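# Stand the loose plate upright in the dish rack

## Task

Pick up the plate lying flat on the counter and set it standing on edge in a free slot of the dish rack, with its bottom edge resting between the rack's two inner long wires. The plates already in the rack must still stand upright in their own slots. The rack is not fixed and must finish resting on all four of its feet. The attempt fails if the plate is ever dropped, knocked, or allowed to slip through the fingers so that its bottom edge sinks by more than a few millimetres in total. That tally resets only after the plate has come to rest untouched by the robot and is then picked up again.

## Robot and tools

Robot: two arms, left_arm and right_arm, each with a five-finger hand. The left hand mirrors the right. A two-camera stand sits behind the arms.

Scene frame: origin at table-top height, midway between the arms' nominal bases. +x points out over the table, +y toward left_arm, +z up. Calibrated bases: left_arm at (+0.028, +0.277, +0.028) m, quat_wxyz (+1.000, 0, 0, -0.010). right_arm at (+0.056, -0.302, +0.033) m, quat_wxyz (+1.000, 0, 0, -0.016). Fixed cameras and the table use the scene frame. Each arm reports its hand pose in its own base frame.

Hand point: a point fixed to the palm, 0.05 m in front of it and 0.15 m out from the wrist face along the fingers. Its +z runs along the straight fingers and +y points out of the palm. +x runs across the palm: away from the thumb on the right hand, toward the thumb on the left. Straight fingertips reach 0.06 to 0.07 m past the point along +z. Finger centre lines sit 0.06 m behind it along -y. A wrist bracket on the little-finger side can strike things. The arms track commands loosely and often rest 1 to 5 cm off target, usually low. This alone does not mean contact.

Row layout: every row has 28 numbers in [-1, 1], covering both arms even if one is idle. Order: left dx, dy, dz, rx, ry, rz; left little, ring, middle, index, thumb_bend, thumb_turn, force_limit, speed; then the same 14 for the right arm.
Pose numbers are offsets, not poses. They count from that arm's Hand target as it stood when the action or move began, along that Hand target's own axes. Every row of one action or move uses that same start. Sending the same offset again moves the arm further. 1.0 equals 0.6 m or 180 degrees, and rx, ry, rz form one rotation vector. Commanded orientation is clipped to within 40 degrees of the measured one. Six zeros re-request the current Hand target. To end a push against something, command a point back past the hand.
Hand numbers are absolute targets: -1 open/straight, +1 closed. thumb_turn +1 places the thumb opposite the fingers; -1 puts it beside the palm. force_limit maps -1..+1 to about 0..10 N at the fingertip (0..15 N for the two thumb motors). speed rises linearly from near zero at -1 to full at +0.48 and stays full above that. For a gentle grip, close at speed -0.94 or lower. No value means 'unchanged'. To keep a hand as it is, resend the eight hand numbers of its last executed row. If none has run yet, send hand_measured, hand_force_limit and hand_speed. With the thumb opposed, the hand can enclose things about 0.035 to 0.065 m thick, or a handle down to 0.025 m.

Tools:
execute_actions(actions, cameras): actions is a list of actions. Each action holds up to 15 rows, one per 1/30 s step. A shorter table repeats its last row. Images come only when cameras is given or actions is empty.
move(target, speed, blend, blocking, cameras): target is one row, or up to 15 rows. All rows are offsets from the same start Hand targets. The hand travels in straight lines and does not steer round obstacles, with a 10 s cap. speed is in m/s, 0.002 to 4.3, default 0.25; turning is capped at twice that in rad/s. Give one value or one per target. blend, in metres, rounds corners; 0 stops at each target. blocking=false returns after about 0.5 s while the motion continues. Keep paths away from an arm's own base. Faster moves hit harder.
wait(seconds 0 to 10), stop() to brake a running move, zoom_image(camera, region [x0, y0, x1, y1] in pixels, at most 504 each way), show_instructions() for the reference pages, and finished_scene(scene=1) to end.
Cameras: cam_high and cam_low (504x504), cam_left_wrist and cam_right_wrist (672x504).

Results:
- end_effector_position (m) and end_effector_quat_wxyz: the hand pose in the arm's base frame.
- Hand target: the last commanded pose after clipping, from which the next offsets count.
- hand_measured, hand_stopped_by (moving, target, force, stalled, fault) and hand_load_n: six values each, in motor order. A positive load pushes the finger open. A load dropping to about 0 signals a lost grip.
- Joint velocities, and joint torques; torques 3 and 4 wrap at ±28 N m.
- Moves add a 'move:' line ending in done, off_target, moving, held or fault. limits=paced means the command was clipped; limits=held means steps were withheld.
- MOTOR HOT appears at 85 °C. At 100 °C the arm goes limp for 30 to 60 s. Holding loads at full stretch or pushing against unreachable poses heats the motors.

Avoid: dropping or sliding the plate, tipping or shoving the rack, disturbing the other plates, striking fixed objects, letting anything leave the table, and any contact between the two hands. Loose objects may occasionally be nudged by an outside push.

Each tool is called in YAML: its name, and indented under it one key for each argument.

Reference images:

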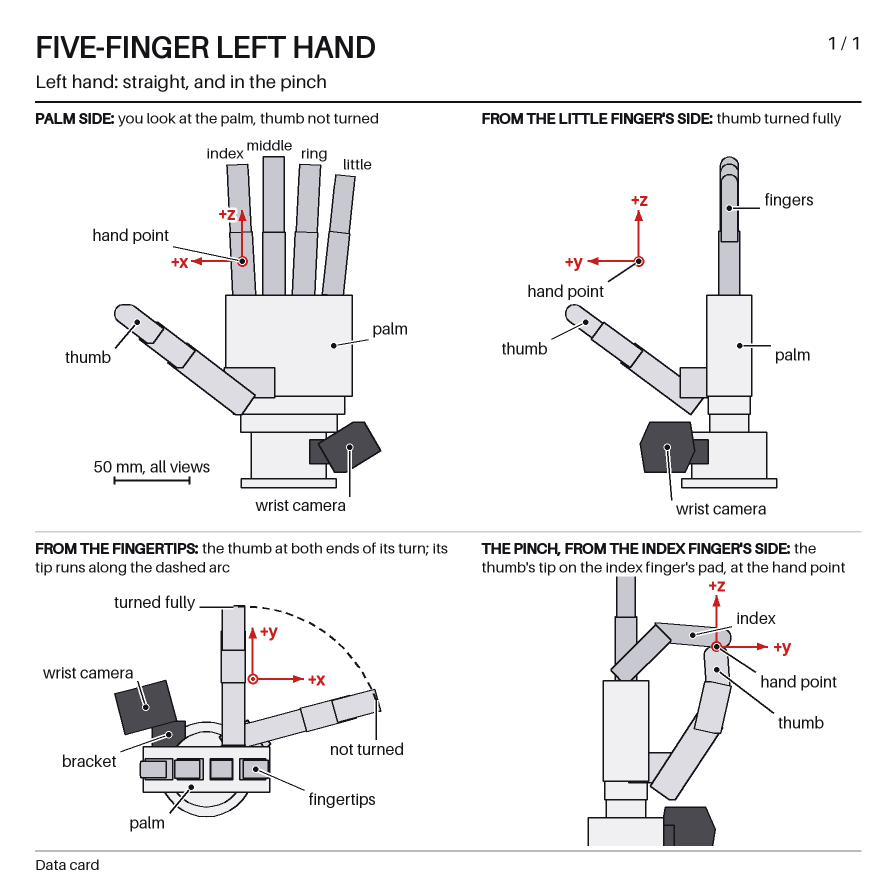

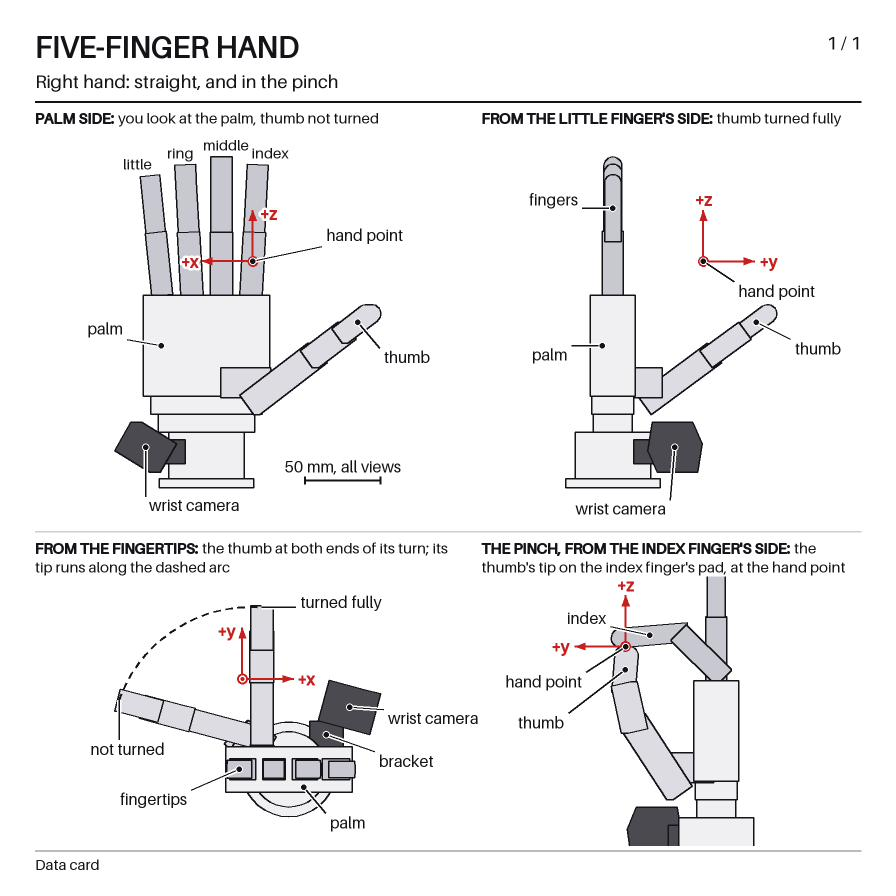

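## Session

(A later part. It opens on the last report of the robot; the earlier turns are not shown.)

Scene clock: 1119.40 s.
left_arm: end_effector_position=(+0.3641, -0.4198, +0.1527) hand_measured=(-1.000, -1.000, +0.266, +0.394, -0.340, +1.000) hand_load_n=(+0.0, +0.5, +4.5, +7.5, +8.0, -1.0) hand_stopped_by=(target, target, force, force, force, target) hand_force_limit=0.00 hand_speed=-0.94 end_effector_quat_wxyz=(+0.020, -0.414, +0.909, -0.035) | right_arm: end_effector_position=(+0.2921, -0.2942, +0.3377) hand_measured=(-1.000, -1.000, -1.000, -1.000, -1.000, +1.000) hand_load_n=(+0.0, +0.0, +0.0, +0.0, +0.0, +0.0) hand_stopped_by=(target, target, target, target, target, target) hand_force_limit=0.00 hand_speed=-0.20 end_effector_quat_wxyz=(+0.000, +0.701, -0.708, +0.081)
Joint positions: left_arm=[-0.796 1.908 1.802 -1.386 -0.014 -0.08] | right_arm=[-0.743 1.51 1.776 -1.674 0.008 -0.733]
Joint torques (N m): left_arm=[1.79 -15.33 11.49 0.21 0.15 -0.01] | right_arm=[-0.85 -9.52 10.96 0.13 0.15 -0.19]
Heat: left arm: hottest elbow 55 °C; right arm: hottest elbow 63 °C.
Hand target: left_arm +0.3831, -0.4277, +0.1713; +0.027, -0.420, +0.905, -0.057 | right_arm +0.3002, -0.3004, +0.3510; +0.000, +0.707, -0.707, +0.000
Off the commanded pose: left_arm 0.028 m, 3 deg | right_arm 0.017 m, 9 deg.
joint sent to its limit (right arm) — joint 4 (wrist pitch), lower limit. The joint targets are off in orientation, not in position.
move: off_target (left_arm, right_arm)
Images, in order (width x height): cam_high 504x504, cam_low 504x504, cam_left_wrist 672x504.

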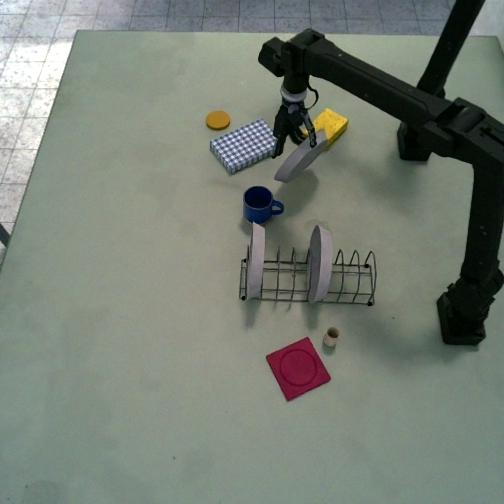

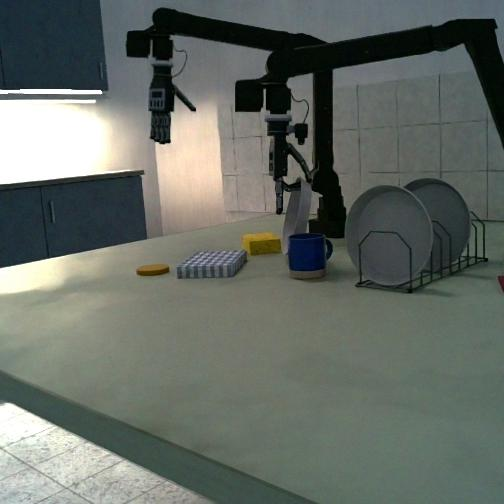

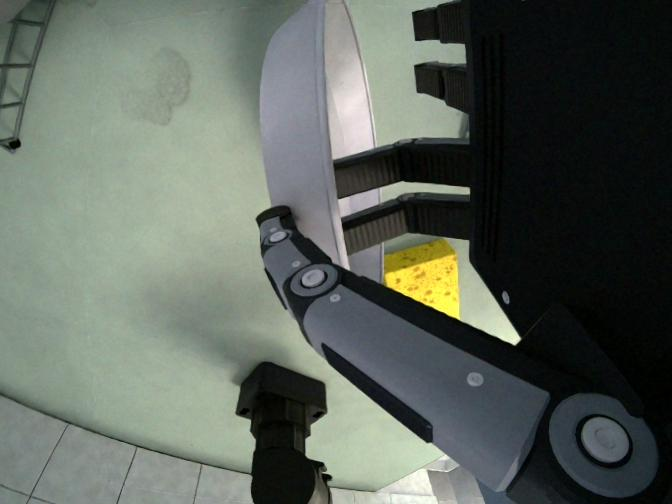

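move:
  target: [0,-0.0296,-0.2315,0,0,0,-1,-1,0.55,0.65,0.05,1,0.0,-0.94,0,0,0,0,0,0,-1,-1,-1,-1,-1,1,0,-0.2]
  cameras: ["cam_high","cam_low","cam_left_wrist"]
  speed: 0.08

zoom_image:
  camera: "cam_low"
  region: [230, 50, 400, 290]

Scene clock: 1145.17 s.
left_arm: end_effector_position=(+0.3720, -0.4279, +0.2756) hand_measured=(-1.000, -1.000, +0.266, +0.394, -0.340, +1.000) hand_load_n=(+0.0, +0.0, +4.5, +7.5, +8.0, -1.0) hand_stopped_by=(target, target, force, force, force, target) hand_force_limit=0.00 hand_speed=-0.94 end_effector_quat_wxyz=(+0.025, -0.415, +0.908, -0.057) | right_arm: end_effector_position=(+0.2921, -0.2942, +0.3377) hand_measured=(-1.000, -1.000, -1.000, -1.000, -1.000, +1.000) hand_load_n=(+0.0, +0.0, +0.0, +0.0, -0.5, +0.0) hand_stopped_by=(target, target, target, target, target, target) hand_force_limit=0.00 hand_speed=-0.20 end_effector_quat_wxyz=(+0.000, +0.701, -0.708, +0.081)
Joint positions: left_arm=[-0.794 1.928 2.159 -1.677 -0.008 -0.08] | right_arm=[-0.743 1.51 1.776 -1.674 0.008 -0.733]
Joint torques (N m): left_arm=[1.85 -17.79 11.33 0.21 0.15 -0.04] | right_arm=[-0.85 -9.47 10.96 0.13 0.16 -0.19]
Heat: left arm: hottest elbow 57 °C; right arm: hottest elbow 63 °C.
Hand target: left_arm +0.3834, -0.4278, +0.3114; +0.027, -0.420, +0.905, -0.057 | right_arm +0.3002, -0.3004, +0.3510; +0.000, +0.707, -0.707, +0.000
Off the commanded pose: left_arm 0.037 m, 1 deg | right_arm 0.017 m, 9 deg.
joint sent to its limit (left arm) — joint 4 (wrist pitch), lower limit. The joint targets are off in orientation, not in position.
joint sent to its limit (right arm) — joint 4 (wrist pitch), lower limit. The joint targets are off in orientation, not in position.
move: off_target (left_arm, right_arm)
Images, in order (width x height): cam_high 504x504, cam_low 504x504, cam_left_wrist 672x504.

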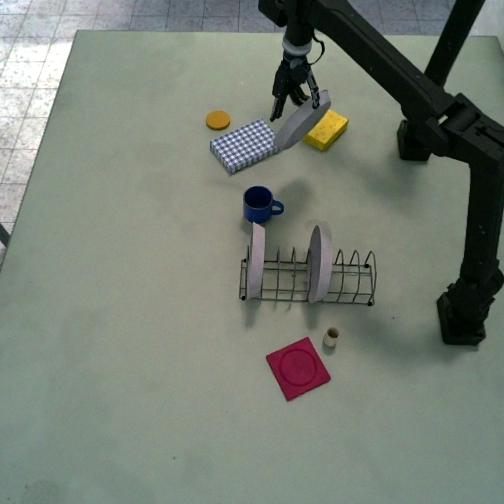

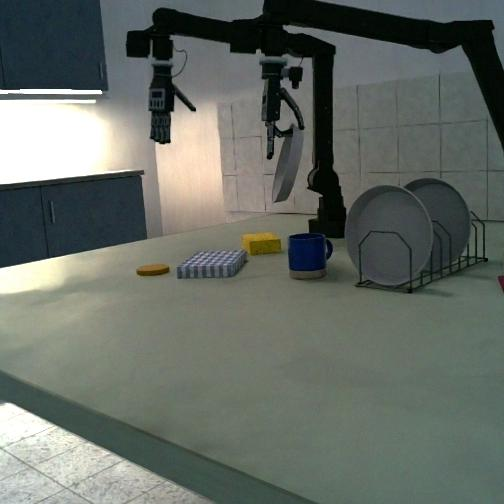

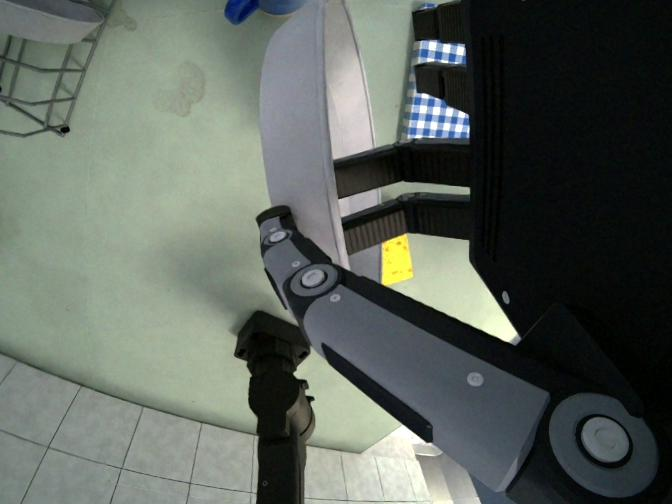

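Scaled by 2.100 from the camera's 504x504 image, which has a finer 720x720 frame.

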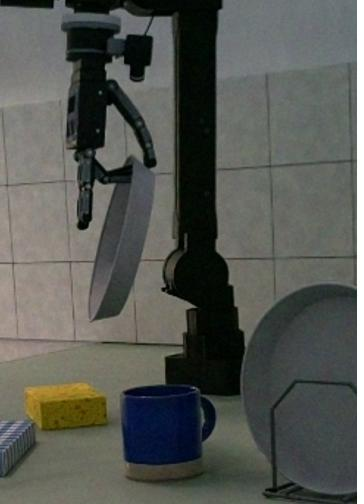

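move:
  target: [-0.0165,0.3527,-0.1022,0,-0.0282,-0.2204,-0.3,-0.1,0.55,0.65,0.05,1,0.0,-0.8,0,0,0,0,0,0,-1,-1,-1,-1,-1,1,0,-0.2]
  cameras: ["cam_high","cam_low","cam_left_wrist"]
  speed: 0.1

zoom_image:
  camera: "cam_low"
  region: [260, 50, 504, 290]

zoom_image:
  camera: "cam_high"
  region: [220, 60, 420, 320]

Scene clock: 1242.70 s.
left_arm: end_effector_position=(+0.2223, -0.2863, +0.3342) hand_measured=(-0.300, -0.100, +0.266, +0.394, -0.340, +1.000) hand_load_n=(+0.0, +0.5, +4.5, +8.0, +8.5, -1.0) hand_stopped_by=(target, target, force, force, force, target) hand_force_limit=0.00 hand_speed=-0.80 end_effector_quat_wxyz=(-0.039, +0.692, -0.717, +0.070) | right_arm: end_effector_position=(+0.2921, -0.2942, +0.3377) hand_measured=(-1.000, -1.000, -1.000, -1.000, -1.000, +1.000) hand_load_n=(+0.5, +0.0, +0.0, +0.0, +0.0, +0.0) hand_stopped_by=(target, target, target, target, target, target) hand_force_limit=0.00 hand_speed=-0.20 end_effector_quat_wxyz=(+0.000, +0.701, -0.708, +0.081)
Joint positions: left_arm=[-0.774 1.27 1.52 -1.679 -0.073 -0.734] | right_arm=[-0.743 1.51 1.776 -1.674 0.008 -0.733]
Joint torques (N m): left_arm=[1.85 -8.64 7.43 0.4 0 -0.2] | right_arm=[-0.91 -9.52 10.95 0.13 0.16 -0.19]
Heat: left arm: hottest elbow 53 °C; right arm: hottest elbow 64 °C.
Hand target: left_arm +0.2236, -0.2799, +0.3456; -0.045, +0.705, -0.707, +0.044 | right_arm +0.3002, -0.3004, +0.3510; +0.000, +0.707, -0.707, +0.000
Off the commanded pose: left_arm 0.013 m, 4 deg | right_arm 0.017 m, 9 deg.
joint sent to its limit (left arm) — joint 4 (wrist pitch), lower limit. The joint targets are off in orientation, not in position.
joint sent to its limit (right arm) — joint 4 (wrist pitch), lower limit. The joint targets are off in orientation, not in position.
move: off_target (left_arm, right_arm)
Images, in order (width x height): cam_high 504x504, cam_low 504x504, cam_left_wrist 672x504.

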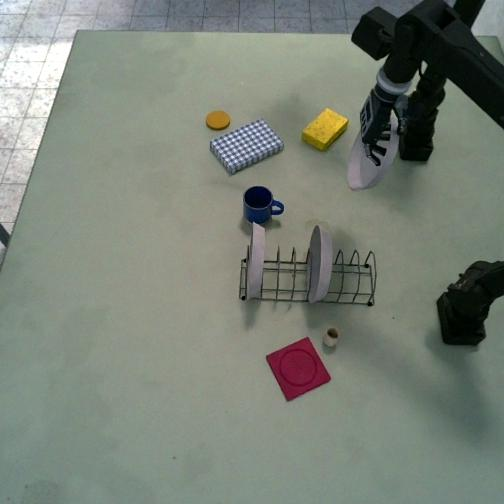

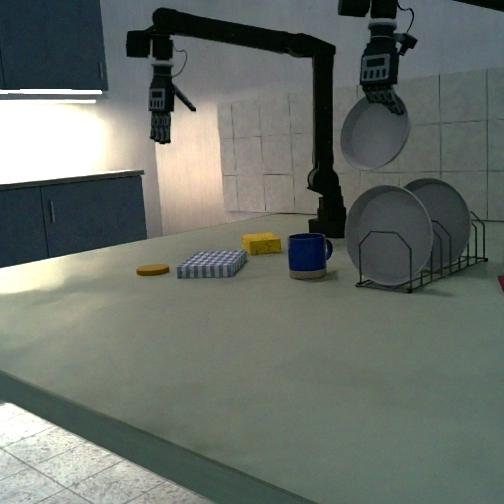

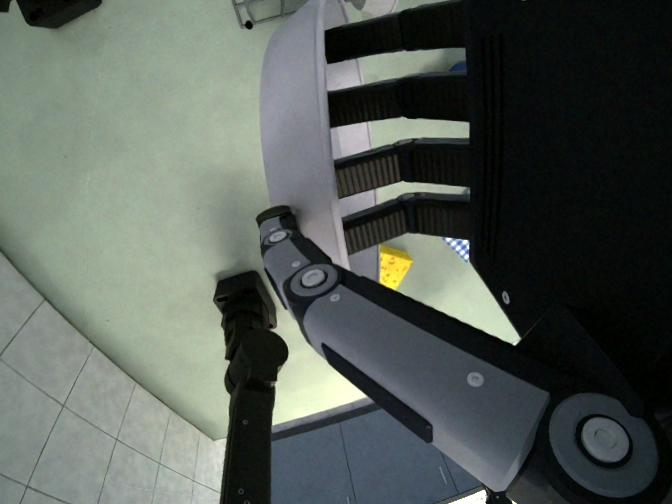

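Scaled by 2.066 from the camera's 504x504 image, which has a finer 720x720 frame.

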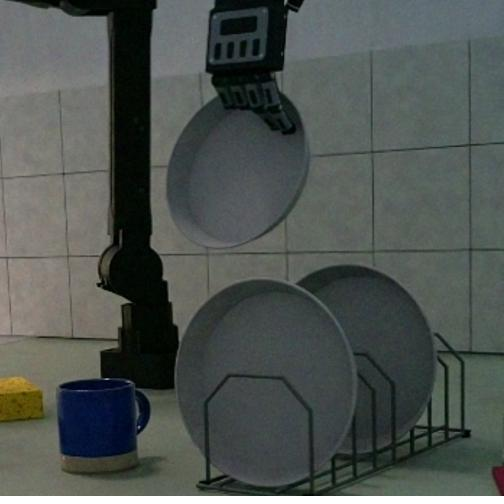

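Scaled by 1.938 from the camera's 504x504 image, which has a finer 720x720 frame.

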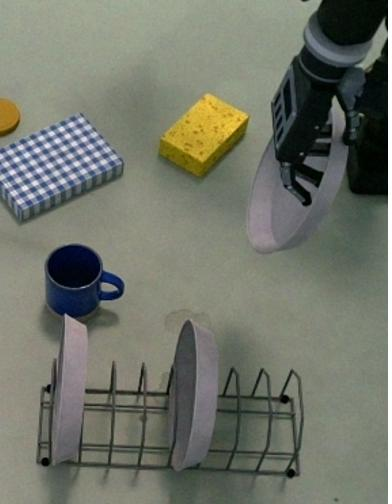

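move:
  target: [0,0.0365,0.2893,0,0,0,-0.3,-0.1,0.55,0.65,0.05,1,0.0,-0.8,0,0,0,0,0,0,-1,-1,-1,-1,-1,1,0,-0.2]
  cameras: ["cam_high","cam_low","cam_left_wrist"]
  speed: 0.1

zoom_image:
  camera: "cam_low"
  region: [260, 50, 504, 290]

zoom_image:
  camera: "cam_high"
  region: [280, 90, 460, 270]

Scene clock: 1292.50 s.
left_arm: end_effector_position=(+0.2162, -0.2772, +0.1700) hand_measured=(-0.300, -0.100, +0.266, +0.394, -0.340, +1.000) hand_load_n=(+0.0, +0.0, +5.0, +7.5, +8.0, -1.0) hand_stopped_by=(target, target, force, force, force, target) hand_force_limit=0.00 hand_speed=-0.80 end_effector_quat_wxyz=(-0.044, +0.697, -0.714, +0.038) | right_arm: end_effector_position=(+0.2921, -0.2942, +0.3377) hand_measured=(-1.000, -1.000, -1.000, -1.000, -1.000, +1.000) hand_load_n=(+0.0, +0.0, +0.0, +0.0, +0.0, +0.0) hand_stopped_by=(target, target, target, target, target, target) hand_force_limit=0.00 hand_speed=-0.20 end_effector_quat_wxyz=(+0.000, +0.701, -0.708, +0.081)
Joint positions: left_arm=[-0.774 1.27 1.089 -1.312 -0.086 -0.747] | right_arm=[-0.743 1.51 1.776 -1.674 0.008 -0.733]
Joint torques (N m): left_arm=[1.38 -6.3 7.47 0.79 -0.05 -0.13] | right_arm=[-0.85 -9.52 10.95 0.13 0.16 -0.19]
Heat: left arm: hottest elbow 49 °C; right arm: hottest elbow 64 °C.
Hand target: left_arm +0.2235, -0.2796, +0.1706; -0.045, +0.704, -0.707, +0.044 | right_arm +0.3002, -0.3004, +0.3510; +0.000, +0.707, -0.707, +0.000
Off the commanded pose: left_arm 0.008 m, 1 deg | right_arm 0.017 m, 9 deg.
joint sent to its limit (right arm) — joint 4 (wrist pitch), lower limit. The joint targets are off in orientation, not in position.
move: off_target (right_arm)
Images, in order (width x height): cam_high 504x504, cam_low 504x504, cam_left_wrist 672x504.

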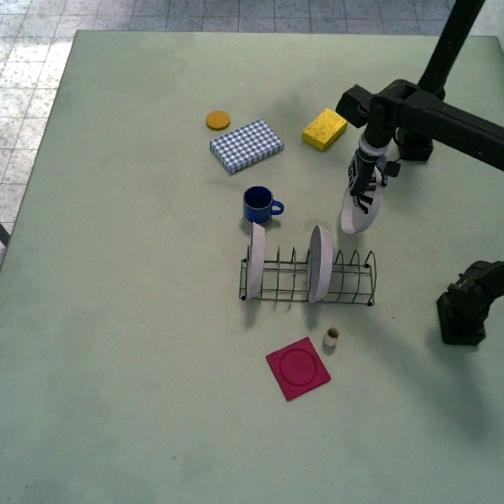

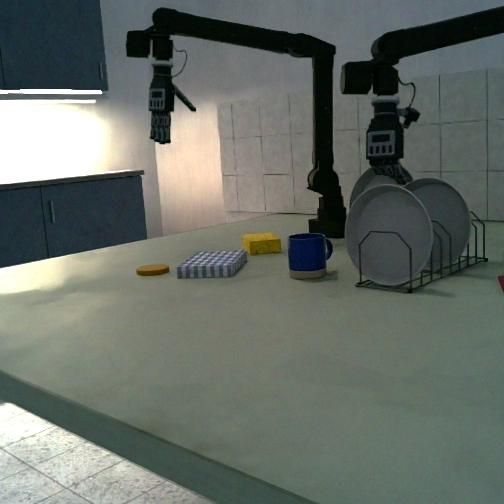

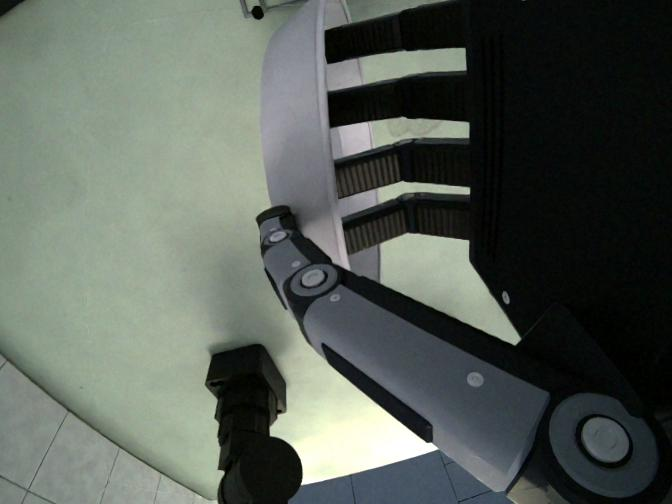

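Scaled by 2.066 from the camera's 504x504 image, which has a finer 720x720 frame.

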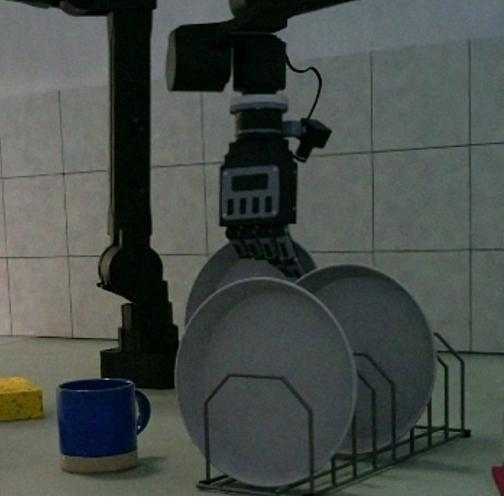

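Scaled by 2.800 from the camera's 504x504 image, which has a finer 720x720 frame.

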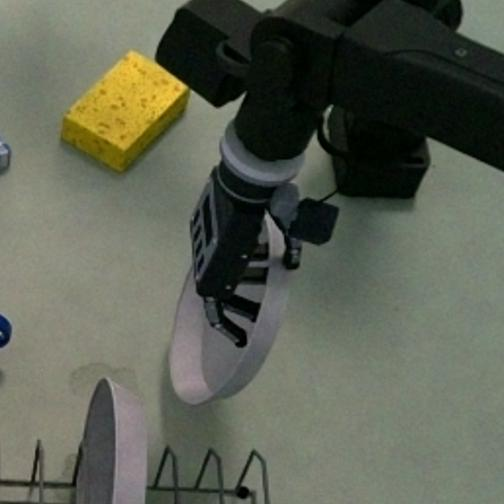

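move:
  target: [0,0.0042,0.0331,0,0,0,-0.3,-0.1,0.55,0.65,0.05,1,0.0,-0.8,0,0,0,0,0,0,-1,-1,-1,-1,-1,1,0,-0.2]
  speed: 0.05
  cameras: ["cam_low","cam_left_wrist","cam_high"]

Scene clock: 1321.40 s.
left_arm: end_effector_position=(+0.2163, -0.2772, +0.1501) hand_measured=(-0.300, -0.100, +0.266, +0.394, -0.340, +1.000) hand_load_n=(+0.0, +0.0, +5.0, +7.5, +8.0, -1.0) hand_stopped_by=(target, target, force, force, force, target) hand_force_limit=0.00 hand_speed=-0.80 end_effector_quat_wxyz=(-0.044, +0.697, -0.714, +0.038) | right_arm: end_effector_position=(+0.2921, -0.2942, +0.3377) hand_measured=(-1.000, -1.000, -1.000, -1.000, -1.000, +1.000) hand_load_n=(+0.0, +0.0, +0.0, +0.0, +0.0, +0.0) hand_stopped_by=(target, target, target, target, target, target) hand_force_limit=0.00 hand_speed=-0.20 end_effector_quat_wxyz=(+0.000, +0.701, -0.708, +0.081)
Joint positions: left_arm=[-0.774 1.281 1.046 -1.257 -0.086 -0.747] | right_arm=[-0.743 1.51 1.776 -1.674 0.008 -0.733]
Joint torques (N m): left_arm=[1.38 -6.3 7.39 0.99 -0.05 -0.13] | right_arm=[-0.91 -9.52 10.96 0.13 0.16 -0.19]
Heat: left arm: hottest elbow 49 °C; right arm: hottest elbow 64 °C.
Hand target: left_arm +0.2236, -0.2795, +0.1505; -0.045, +0.704, -0.707, +0.044 | right_arm +0.3002, -0.3004, +0.3510; +0.000, +0.707, -0.707, +0.000
Off the commanded pose: left_arm 0.008 m, 1 deg | right_arm 0.017 m, 9 deg.
joint sent to its limit (right arm) — joint 4 (wrist pitch), lower limit. The joint targets are off in orientation, not in position.
move: off_target (right_arm)
Images, in order (width x height): cam_high 504x504, cam_low 504x504, cam_left_wrist 672x504.

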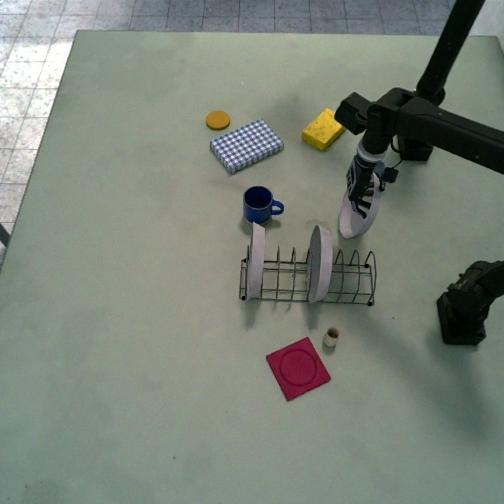

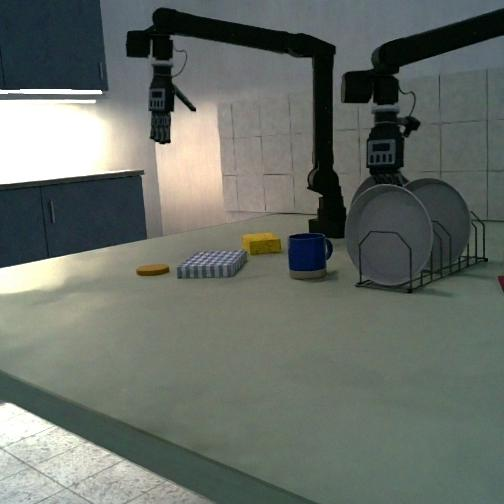

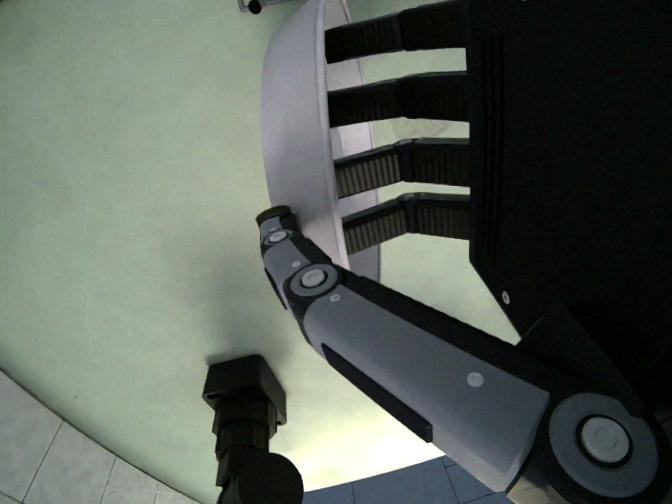

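move:
  target: [0,0.0021,0.0198,0,0,0,-0.3,-0.1,0.55,0.65,0.05,1,0.0,-0.8,0,0,0,0,0,0,-1,-1,-1,-1,-1,1,0,-0.2]
  speed: 0.04
  cameras: ["cam_left_wrist","cam_high"]

zoom_image:
  camera: "cam_high"
  region: [310, 130, 430, 250]

Scene clock: 1328.73 s.
left_arm: end_effector_position=(+0.2165, -0.2774, +0.1385) hand_measured=(-0.300, -0.100, +0.266, +0.394, -0.340, +1.000) hand_load_n=(+0.0, +0.0, +5.0, +7.5, +8.5, -1.0) hand_stopped_by=(target, target, force, force, force, target) hand_force_limit=0.00 hand_speed=-0.80 end_effector_quat_wxyz=(-0.044, +0.697, -0.714, +0.039) | right_arm: end_effector_position=(+0.2921, -0.2942, +0.3377) hand_measured=(-1.000, -1.000, -1.000, -1.000, -1.000, +1.000) hand_load_n=(+0.0, +0.0, +0.0, +0.0, +0.0, +0.0) hand_stopped_by=(target, target, target, target, target, target) hand_force_limit=0.00 hand_speed=-0.20 end_effector_quat_wxyz=(+0.000, +0.701, -0.708, +0.081)
Joint positions: left_arm=[-0.774 1.289 1.022 -1.224 -0.086 -0.747] | right_arm=[-0.743 1.51 1.776 -1.674 0.008 -0.733]
Joint torques (N m): left_arm=[1.44 -6.3 7.32 1.03 -0.05 -0.12] | right_arm=[-0.85 -9.52 10.96 0.13 0.16 -0.19]
Heat: left arm: hottest elbow 49 °C; right arm: hottest elbow 64 °C.
Hand target: left_arm +0.2239, -0.2795, +0.1386; -0.045, +0.704, -0.707, +0.044 | right_arm +0.3002, -0.3004, +0.3510; +0.000, +0.707, -0.707, +0.000
Off the commanded pose: left_arm 0.008 m, 1 deg | right_arm 0.017 m, 9 deg.
joint sent to its limit (right arm) — joint 4 (wrist pitch), lower limit. The joint targets are off in orientation, not in position.
move: off_target (right_arm)
Images, in order (width x height): cam_high 504x504, cam_left_wrist 672x504.

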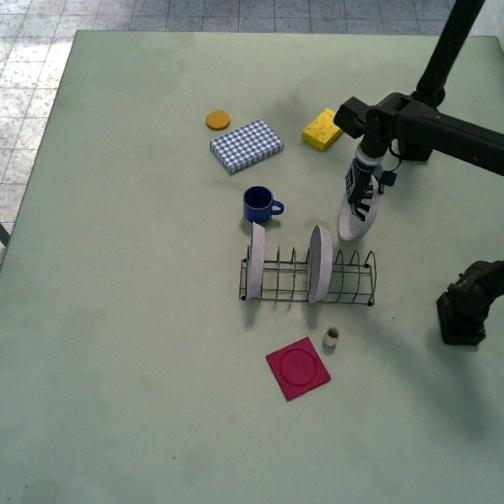

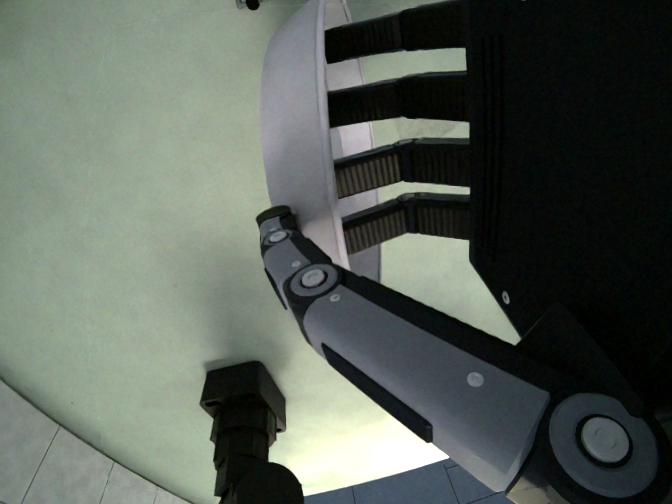

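Scaled by 4.200 from the camera's 504x504 image, which has a finer 720x720 frame.

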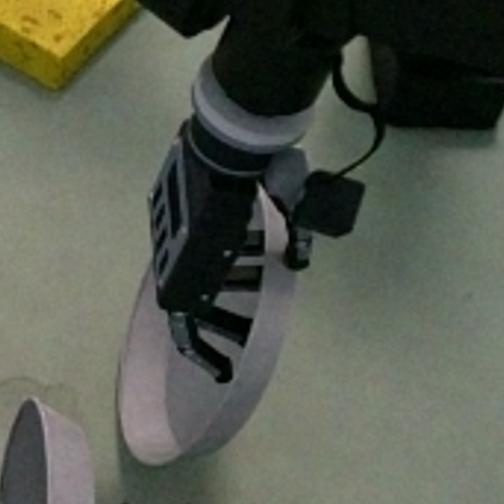

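move:
  target: [0,0.0021,0.0165,0,0,0,-0.3,-0.1,0.55,0.65,0.05,1,0.0,-0.8,0,0,0,0,0,0,-1,-1,-1,-1,-1,1,0,-0.2]
  speed: 0.03
  cameras: ["cam_left_wrist"]

Scene clock: 1335.10 s.
left_arm: end_effector_position=(+0.2167, -0.2776, +0.1291) hand_measured=(-0.300, -0.100, +0.266, +0.394, -0.340, +1.000) hand_load_n=(+0.0, +0.0, +4.5, +7.0, +8.0, -1.0) hand_stopped_by=(target, target, force, force, force, target) hand_force_limit=0.00 hand_speed=-0.80 end_effector_quat_wxyz=(-0.044, +0.697, -0.714, +0.040) | right_arm: end_effector_position=(+0.2921, -0.2942, +0.3377) hand_measured=(-1.000, -1.000, -1.000, -1.000, -1.000, +1.000) hand_load_n=(+0.0, +0.0, +0.0, +0.0, +0.0, +0.0) hand_stopped_by=(target, target, target, target, target, target) hand_force_limit=0.00 hand_speed=-0.20 end_effector_quat_wxyz=(+0.000, +0.701, -0.708, +0.081)
Joint positions: left_arm=[-0.774 1.296 1.002 -1.196 -0.086 -0.747] | right_arm=[-0.743 1.51 1.776 -1.674 0.008 -0.733]
Joint torques (N m): left_arm=[1.38 -6.3 7.21 0.81 -0.04 -0.12] | right_arm=[-0.85 -9.52 10.95 0.13 0.16 -0.19]
Heat: left arm: hottest elbow 49 °C; right arm: hottest elbow 64 °C.
Hand target: left_arm +0.2239, -0.2796, +0.1288; -0.045, +0.704, -0.707, +0.044 | right_arm +0.3002, -0.3004, +0.3510; +0.000, +0.707, -0.707, +0.000
Off the commanded pose: left_arm 0.007 m, 1 deg | right_arm 0.017 m, 9 deg.
joint sent to its limit (right arm) — joint 4 (wrist pitch), lower limit. The joint targets are off in orientation, not in position.
move: off_target (right_arm)
Images, in order (width x height): cam_left_wrist 672x504.

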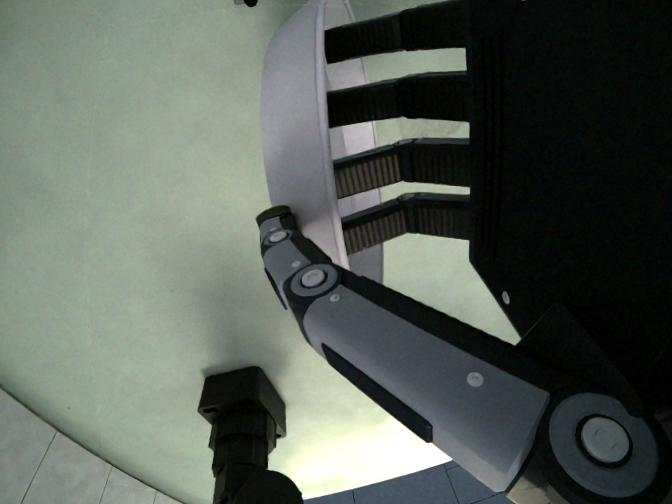

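move:
  target:
    - [0,-0.0063,-0.0496,0,0,0,-0.3,-0.1,0.55,0.65,0.05,1,0.0,-0.8,0,0,0,0,0,0,-1,-1,-1,-1,-1,1,0,-0.2]
    - [0,-0.0063,-0.0496,-0.0889,0,0,-0.3,-0.1,0.55,0.65,0.05,1,0.0,-0.8,0,0,0,0,0,0,-1,-1,-1,-1,-1,1,0,-0.2]
  speed: [0.06,0.1]
  cameras: ["cam_left_wrist","cam_low","cam_high"]

zoom_image:
  camera: "cam_high"
  region: [310, 130, 430, 250]

zoom_image:
  camera: "cam_low"
  region: [320, 130, 480, 290]

Scene clock: 1381.57 s.
left_arm: end_effector_position=(+0.2057, -0.2707, +0.1425) hand_measured=(-0.300, -0.100, +0.266, +0.394, -0.340, +1.000) hand_load_n=(+0.0, +0.0, +4.0, +5.5, +8.0, -0.5) hand_stopped_by=(target, target, force, force, force, target) hand_force_limit=0.00 hand_speed=-0.80 end_effector_quat_wxyz=(+0.052, +0.702, -0.706, -0.075) | right_arm: end_effector_position=(+0.2921, -0.2942, +0.3377) hand_measured=(-1.000, -1.000, -1.000, -1.000, -1.000, +1.000) hand_load_n=(+0.0, +0.0, +0.0, +0.0, +0.0, +0.0) hand_stopped_by=(target, target, target, target, target, target) hand_force_limit=0.00 hand_speed=-0.20 end_effector_quat_wxyz=(+0.000, +0.701, -0.708, +0.081)
Joint positions: left_arm=[-0.686 1.432 1.117 -1.415 0.088 -0.674] | right_arm=[-0.743 1.51 1.776 -1.674 0.008 -0.733]
Joint torques (N m): left_arm=[1.79 -7.77 10.37 -0.4 0.3 0.06] | right_arm=[-0.85 -9.52 10.95 0.13 0.16 -0.19]
Heat: left arm: hottest elbow 48 °C; right arm: hottest elbow 65 °C.
Hand target: left_arm +0.2238, -0.2796, +0.1587; +0.054, +0.704, -0.706, -0.055 | right_arm +0.3002, -0.3004, +0.3510; +0.000, +0.707, -0.707, +0.000
Off the commanded pose: left_arm 0.026 m, 2 deg | right_arm 0.017 m, 9 deg.
joint sent to its limit (right arm) — joint 4 (wrist pitch), lower limit. The joint targets are off in orientation, not in position.
move: off_target (left_arm, right_arm)
Images, in order (width x height): cam_high 504x504, cam_low 504x504, cam_left_wrist 672x504.

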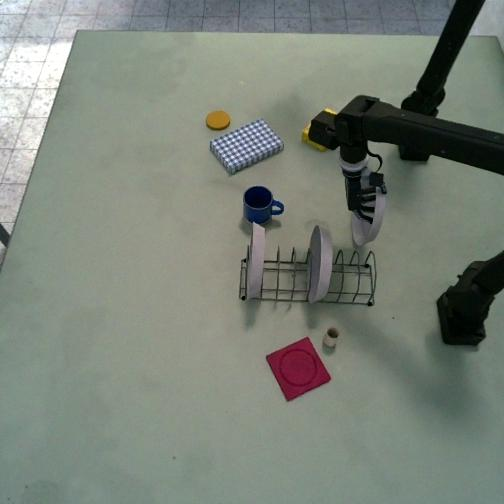

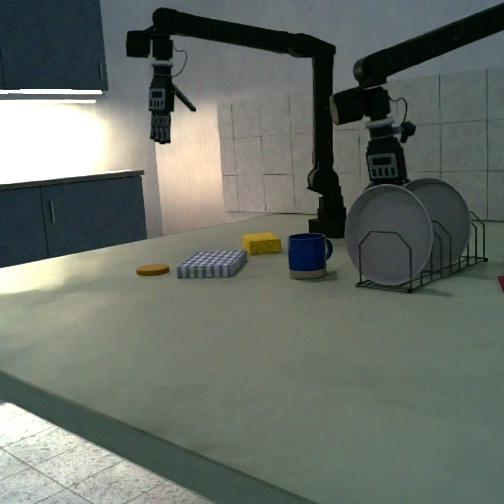

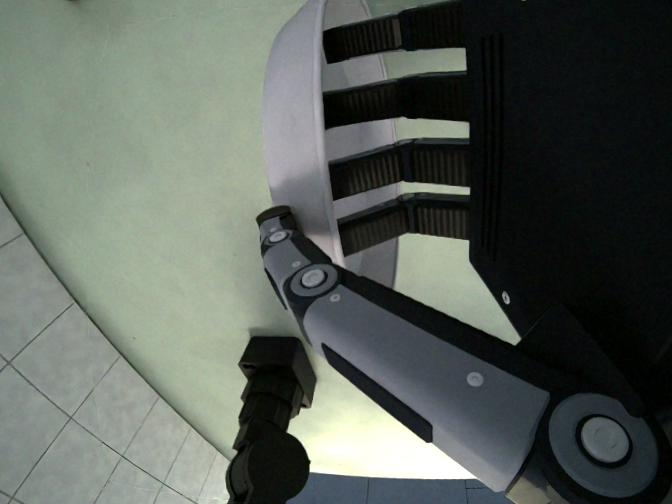

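Scaled by 4.200 from the camera's 504x504 image, which has a finer 720x720 frame.

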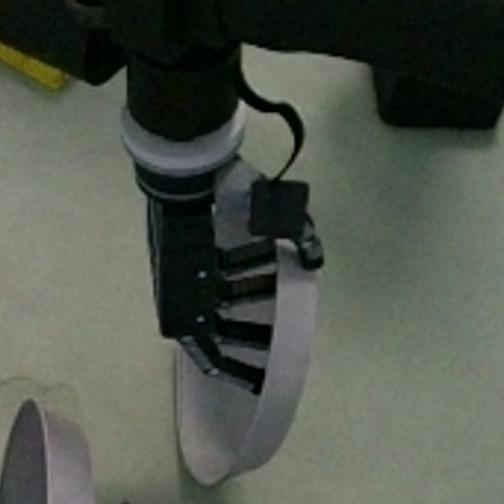

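Scaled by 3.150 from the camera's 504x504 image, which has a finer 720x720 frame.

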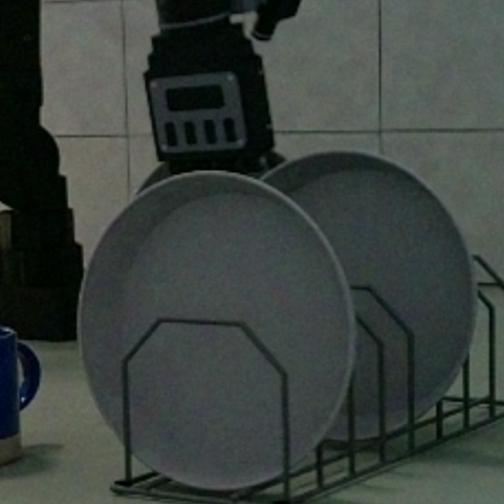

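move:
  target: [0,0.0052,-0.033,0,0,0,-0.3,-0.1,0.55,0.65,0.05,1,0.0,-0.8,0,0,0,0,0,0,-1,-1,-1,-1,-1,1,0,-0.2]
  speed: 0.06
  cameras: ["cam_left_wrist","cam_high"]

zoom_image:
  camera: "cam_high"
  region: [310, 130, 430, 250]

Scene clock: 1411.57 s.
left_arm: end_effector_position=(+0.2065, -0.2714, +0.1581) hand_measured=(-0.300, -0.100, +0.266, +0.394, -0.340, +1.000) hand_load_n=(+0.0, +0.0, +4.0, +5.5, +8.0, -0.5) hand_stopped_by=(target, target, force, force, force, target) hand_force_limit=0.00 hand_speed=-0.80 end_effector_quat_wxyz=(+0.053, +0.702, -0.706, -0.081) | right_arm: end_effector_position=(+0.2921, -0.2942, +0.3377) hand_measured=(-1.000, -1.000, -1.000, -1.000, -1.000, +1.000) hand_load_n=(+0.0, +0.0, +0.0, +0.0, -0.5, +0.0) hand_stopped_by=(target, target, target, target, target, target) hand_force_limit=0.00 hand_speed=-0.20 end_effector_quat_wxyz=(+0.000, +0.701, -0.708, +0.081)
Joint positions: left_arm=[-0.686 1.432 1.157 -1.469 0.089 -0.674] | right_arm=[-0.743 1.51 1.776 -1.674 0.008 -0.733]
Joint torques (N m): left_arm=[1.79 -8.94 10.5 -0.36 0.3 0.07] | right_arm=[-0.85 -9.52 10.96 0.13 0.16 -0.19]
Heat: left arm: hottest elbow 49 °C; right arm: hottest elbow 65 °C.
Hand target: left_arm +0.2237, -0.2797, +0.1787; +0.054, +0.704, -0.706, -0.055 | right_arm +0.3002, -0.3004, +0.3510; +0.000, +0.707, -0.707, +0.000
Off the commanded pose: left_arm 0.028 m, 3 deg | right_arm 0.017 m, 9 deg.
joint sent to its limit (right arm) — joint 4 (wrist pitch), lower limit. The joint targets are off in orientation, not in position.
move: off_target (left_arm, right_arm)
Images, in order (width x height): cam_high 504x504, cam_left_wrist 672x504.

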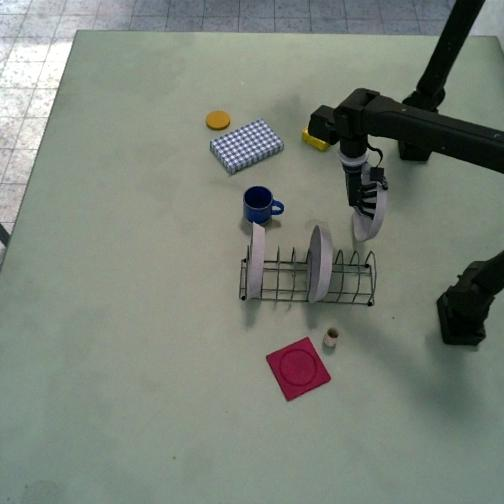

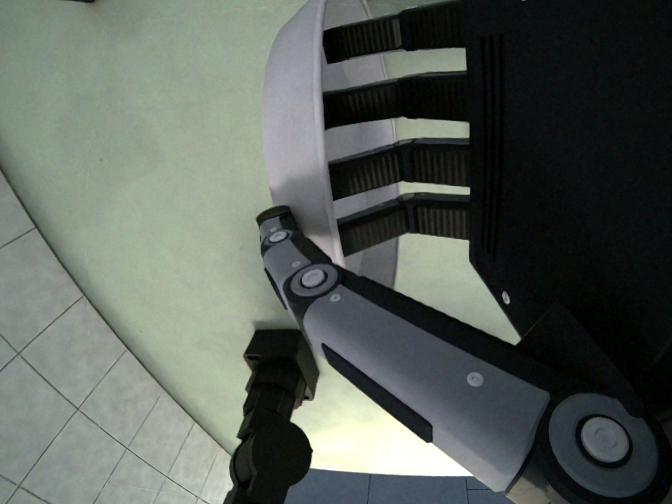

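Scaled by 4.200 from the camera's 504x504 image, which has a finer 720x720 frame.

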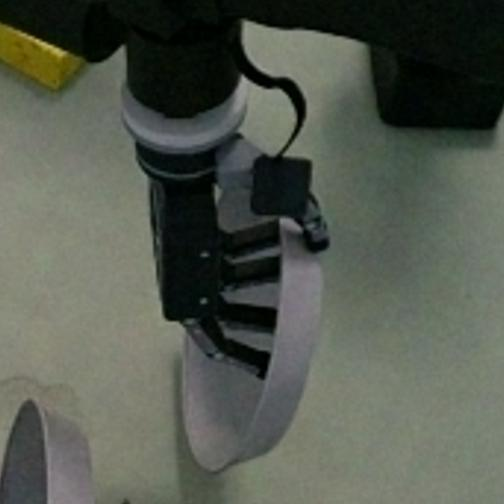

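move:
  target:
    - [0,-0.0047,0.0296,0,0,0,-0.3,-0.1,0.55,0.65,0.05,1,0.0,-0.8,0,0,0,0,0,0,-1,-1,-1,-1,-1,1,0,-0.2]
  speed: 0.05
  cameras: []

Scene clock: 1434.10 s.
left_arm: end_effector_position=(+0.2124, -0.2761, +0.1560) hand_measured=(-0.300, -0.100, +0.266, +0.394, -0.340, +1.000) hand_load_n=(+0.0, +0.0, +4.0, +5.5, +8.0, -0.5) hand_stopped_by=(target, target, force, force, force, target) hand_force_limit=0.00 hand_speed=-0.80 end_effector_quat_wxyz=(+0.052, +0.702, -0.707, -0.066) | right_arm: end_effector_position=(+0.2921, -0.2942, +0.3377) hand_measured=(-1.000, -1.000, -1.000, -1.000, -1.000, +1.000) hand_load_n=(+0.0, +0.0, +0.0, +0.0, +0.0, +0.0) hand_stopped_by=(target, target, target, target, target, target) hand_force_limit=0.00 hand_speed=-0.20 end_effector_quat_wxyz=(+0.000, +0.701, -0.708, +0.081)
Joint positions: left_arm=[-0.686 1.432 1.157 -1.439 0.089 -0.673] | right_arm=[-0.743 1.51 1.776 -1.674 0.008 -0.733]
Joint torques (N m): left_arm=[1.73 -7.88 8.17 0.62 0.3 0.08] | right_arm=[-0.85 -9.52 10.96 0.13 0.16 -0.19]
Heat: left arm: hottest elbow 52 °C; right arm: hottest elbow 65 °C.
Hand target: left_arm +0.2239, -0.2796, +0.1607; +0.054, +0.704, -0.706, -0.055 | right_arm +0.3002, -0.3004, +0.3510; +0.000, +0.707, -0.707, +0.000
Off the commanded pose: left_arm 0.013 m, 1 deg | right_arm 0.017 m, 9 deg.
joint sent to its limit (right arm) — joint 4 (wrist pitch), lower limit. The joint targets are off in orientation, not in position.
move: off_target (left_arm, right_arm)
No camera images: "cameras" was empty.

move:
  target:
    - [0,-0.0040,0.0252,0,0,0,-0.3,-0.1,0.55,0.65,0.05,1,0.0,-0.8,0,0,0,0,0,0,-1,-1,-1,-1,-1,1,0,-0.2]
  speed: 0.05
  cameras: ["cam_left_wrist"]

Scene clock: 1445.57 s.
left_arm: end_effector_position=(+0.2175, -0.2802, +0.1460) hand_measured=(-0.300, -0.100, +0.266, +0.394, -0.340, +1.000) hand_load_n=(+0.0, +0.0, +4.0, +6.0, +8.0, -0.5) hand_stopped_by=(target, target, force, force, force, target) hand_force_limit=0.00 hand_speed=-0.80 end_effector_quat_wxyz=(+0.051, +0.702, -0.708, -0.058) | right_arm: end_effector_position=(+0.2921, -0.2942, +0.3377) hand_measured=(-1.000, -1.000, -1.000, -1.000, -1.000, +1.000) hand_load_n=(+0.0, +0.0, +0.0, +0.5, +0.0, +0.0) hand_stopped_by=(target, target, target, target, target, target) hand_force_limit=0.00 hand_speed=-0.20 end_effector_quat_wxyz=(+0.000, +0.701, -0.708, +0.081)
Joint positions: left_arm=[-0.686 1.444 1.145 -1.398 0.089 -0.673] | right_arm=[-0.743 1.51 1.776 -1.674 0.008 -0.733]
Joint torques (N m): left_arm=[1.79 -8.12 6.89 0.59 0.3 0.07] | right_arm=[-0.85 -9.52 10.95 0.13 0.16 -0.19]
Heat: left arm: hottest elbow 52 °C; right arm: hottest elbow 65 °C.
Hand target: left_arm +0.2239, -0.2795, +0.1454; +0.054, +0.704, -0.706, -0.055 | right_arm +0.3002, -0.3004, +0.3510; +0.000, +0.707, -0.707, +0.000
Off the commanded pose: left_arm 0.007 m, 1 deg | right_arm 0.017 m, 9 deg.
joint sent to its limit (right arm) — joint 4 (wrist pitch), lower limit. The joint targets are off in orientation, not in position.
move: off_target (right_arm)
Images, in order (width x height): cam_left_wrist 672x504.

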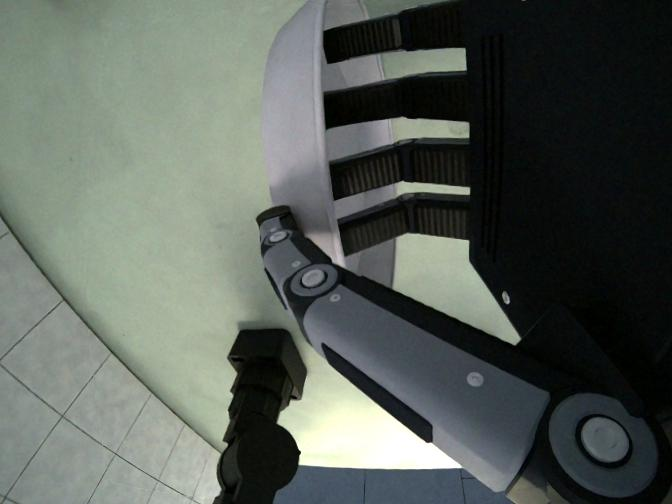

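move:
  target:
    - [0,-0.0016,0.0099,0,0,0,-0.3,-0.1,0.55,0.65,0.05,1,0.0,-0.8,0,0,0,0,0,0,-1,-1,-1,-1,-1,1,0,-0.2]
    - [0,-0.0353,0.0097,0.0278,0,0,-0.3,-0.1,0.55,0.65,0.05,1,0.0,-0.8,0,0,0,0,0,0,-1,-1,-1,-1,-1,1,0,-0.2]
  speed: 0.05
  cameras: ["cam_left_wrist","cam_high"]

zoom_image:
  camera: "cam_high"
  region: [310, 130, 430, 250]

Scene clock: 1457.97 s.
left_arm: end_effector_position=(+0.2356, -0.2809, +0.1339) hand_measured=(-0.300, -0.100, +0.266, +0.394, -0.340, +1.000) hand_load_n=(+0.0, +0.0, +4.0, +5.5, +8.0, -0.5) hand_stopped_by=(target, target, force, force, force, target) hand_force_limit=0.00 hand_speed=-0.80 end_effector_quat_wxyz=(+0.024, +0.704, -0.709, -0.033) | right_arm: end_effector_position=(+0.2921, -0.2942, +0.3377) hand_measured=(-1.000, -1.000, -1.000, -1.000, -1.000, +1.000) hand_load_n=(+0.0, +0.0, +0.0, +0.0, +0.0, +0.0) hand_stopped_by=(target, target, target, target, target, target) hand_force_limit=0.00 hand_speed=-0.20 end_effector_quat_wxyz=(+0.000, +0.701, -0.708, +0.081)
Joint positions: left_arm=[-0.681 1.449 1.135 -1.327 0.041 -0.672] | right_arm=[-0.743 1.51 1.776 -1.674 0.008 -0.733]
Joint torques (N m): left_arm=[1.85 -8.88 7.08 0.57 0.06 0.09] | right_arm=[-0.85 -9.52 10.96 0.13 0.16 -0.19]
Heat: left arm: hottest elbow 51 °C; right arm: hottest elbow 65 °C.
Hand target: left_arm +0.2439, -0.2797, +0.1364; +0.023, +0.706, -0.708, -0.024 | right_arm +0.3002, -0.3004, +0.3510; +0.000, +0.707, -0.707, +0.000
Off the commanded pose: left_arm 0.009 m, 1 deg | right_arm 0.017 m, 9 deg.
joint sent to its limit (right arm) — joint 4 (wrist pitch), lower limit. The joint targets are off in orientation, not in position.
move: off_target (right_arm)
Images, in order (width x height): cam_high 504x504, cam_left_wrist 672x504.

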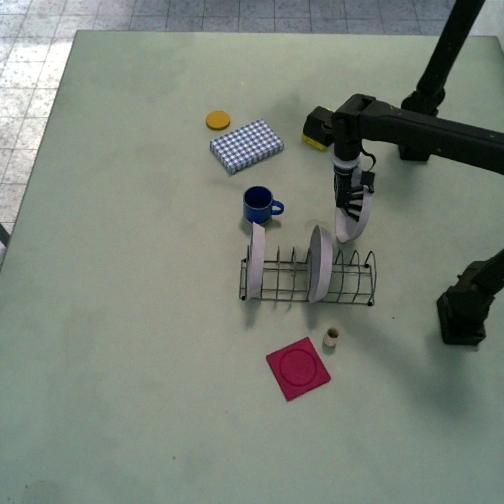

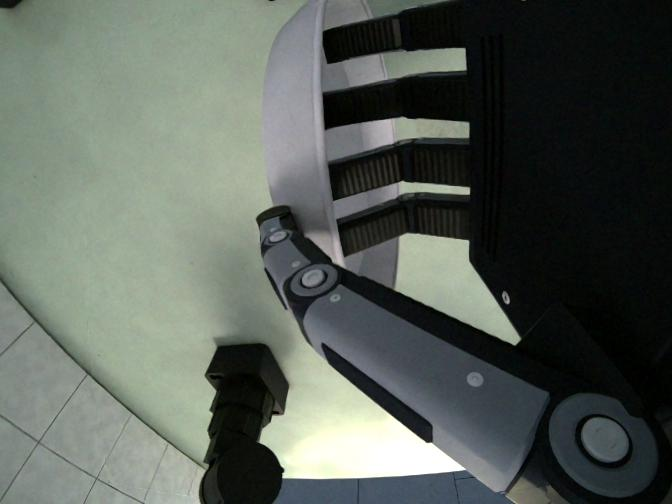

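Scaled by 4.200 from the camera's 504x504 image, which has a finer 720x720 frame.

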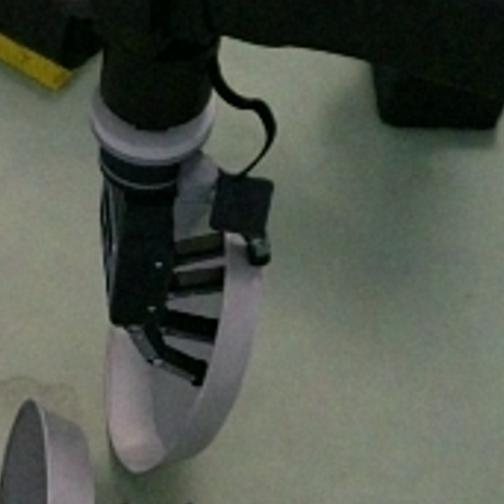

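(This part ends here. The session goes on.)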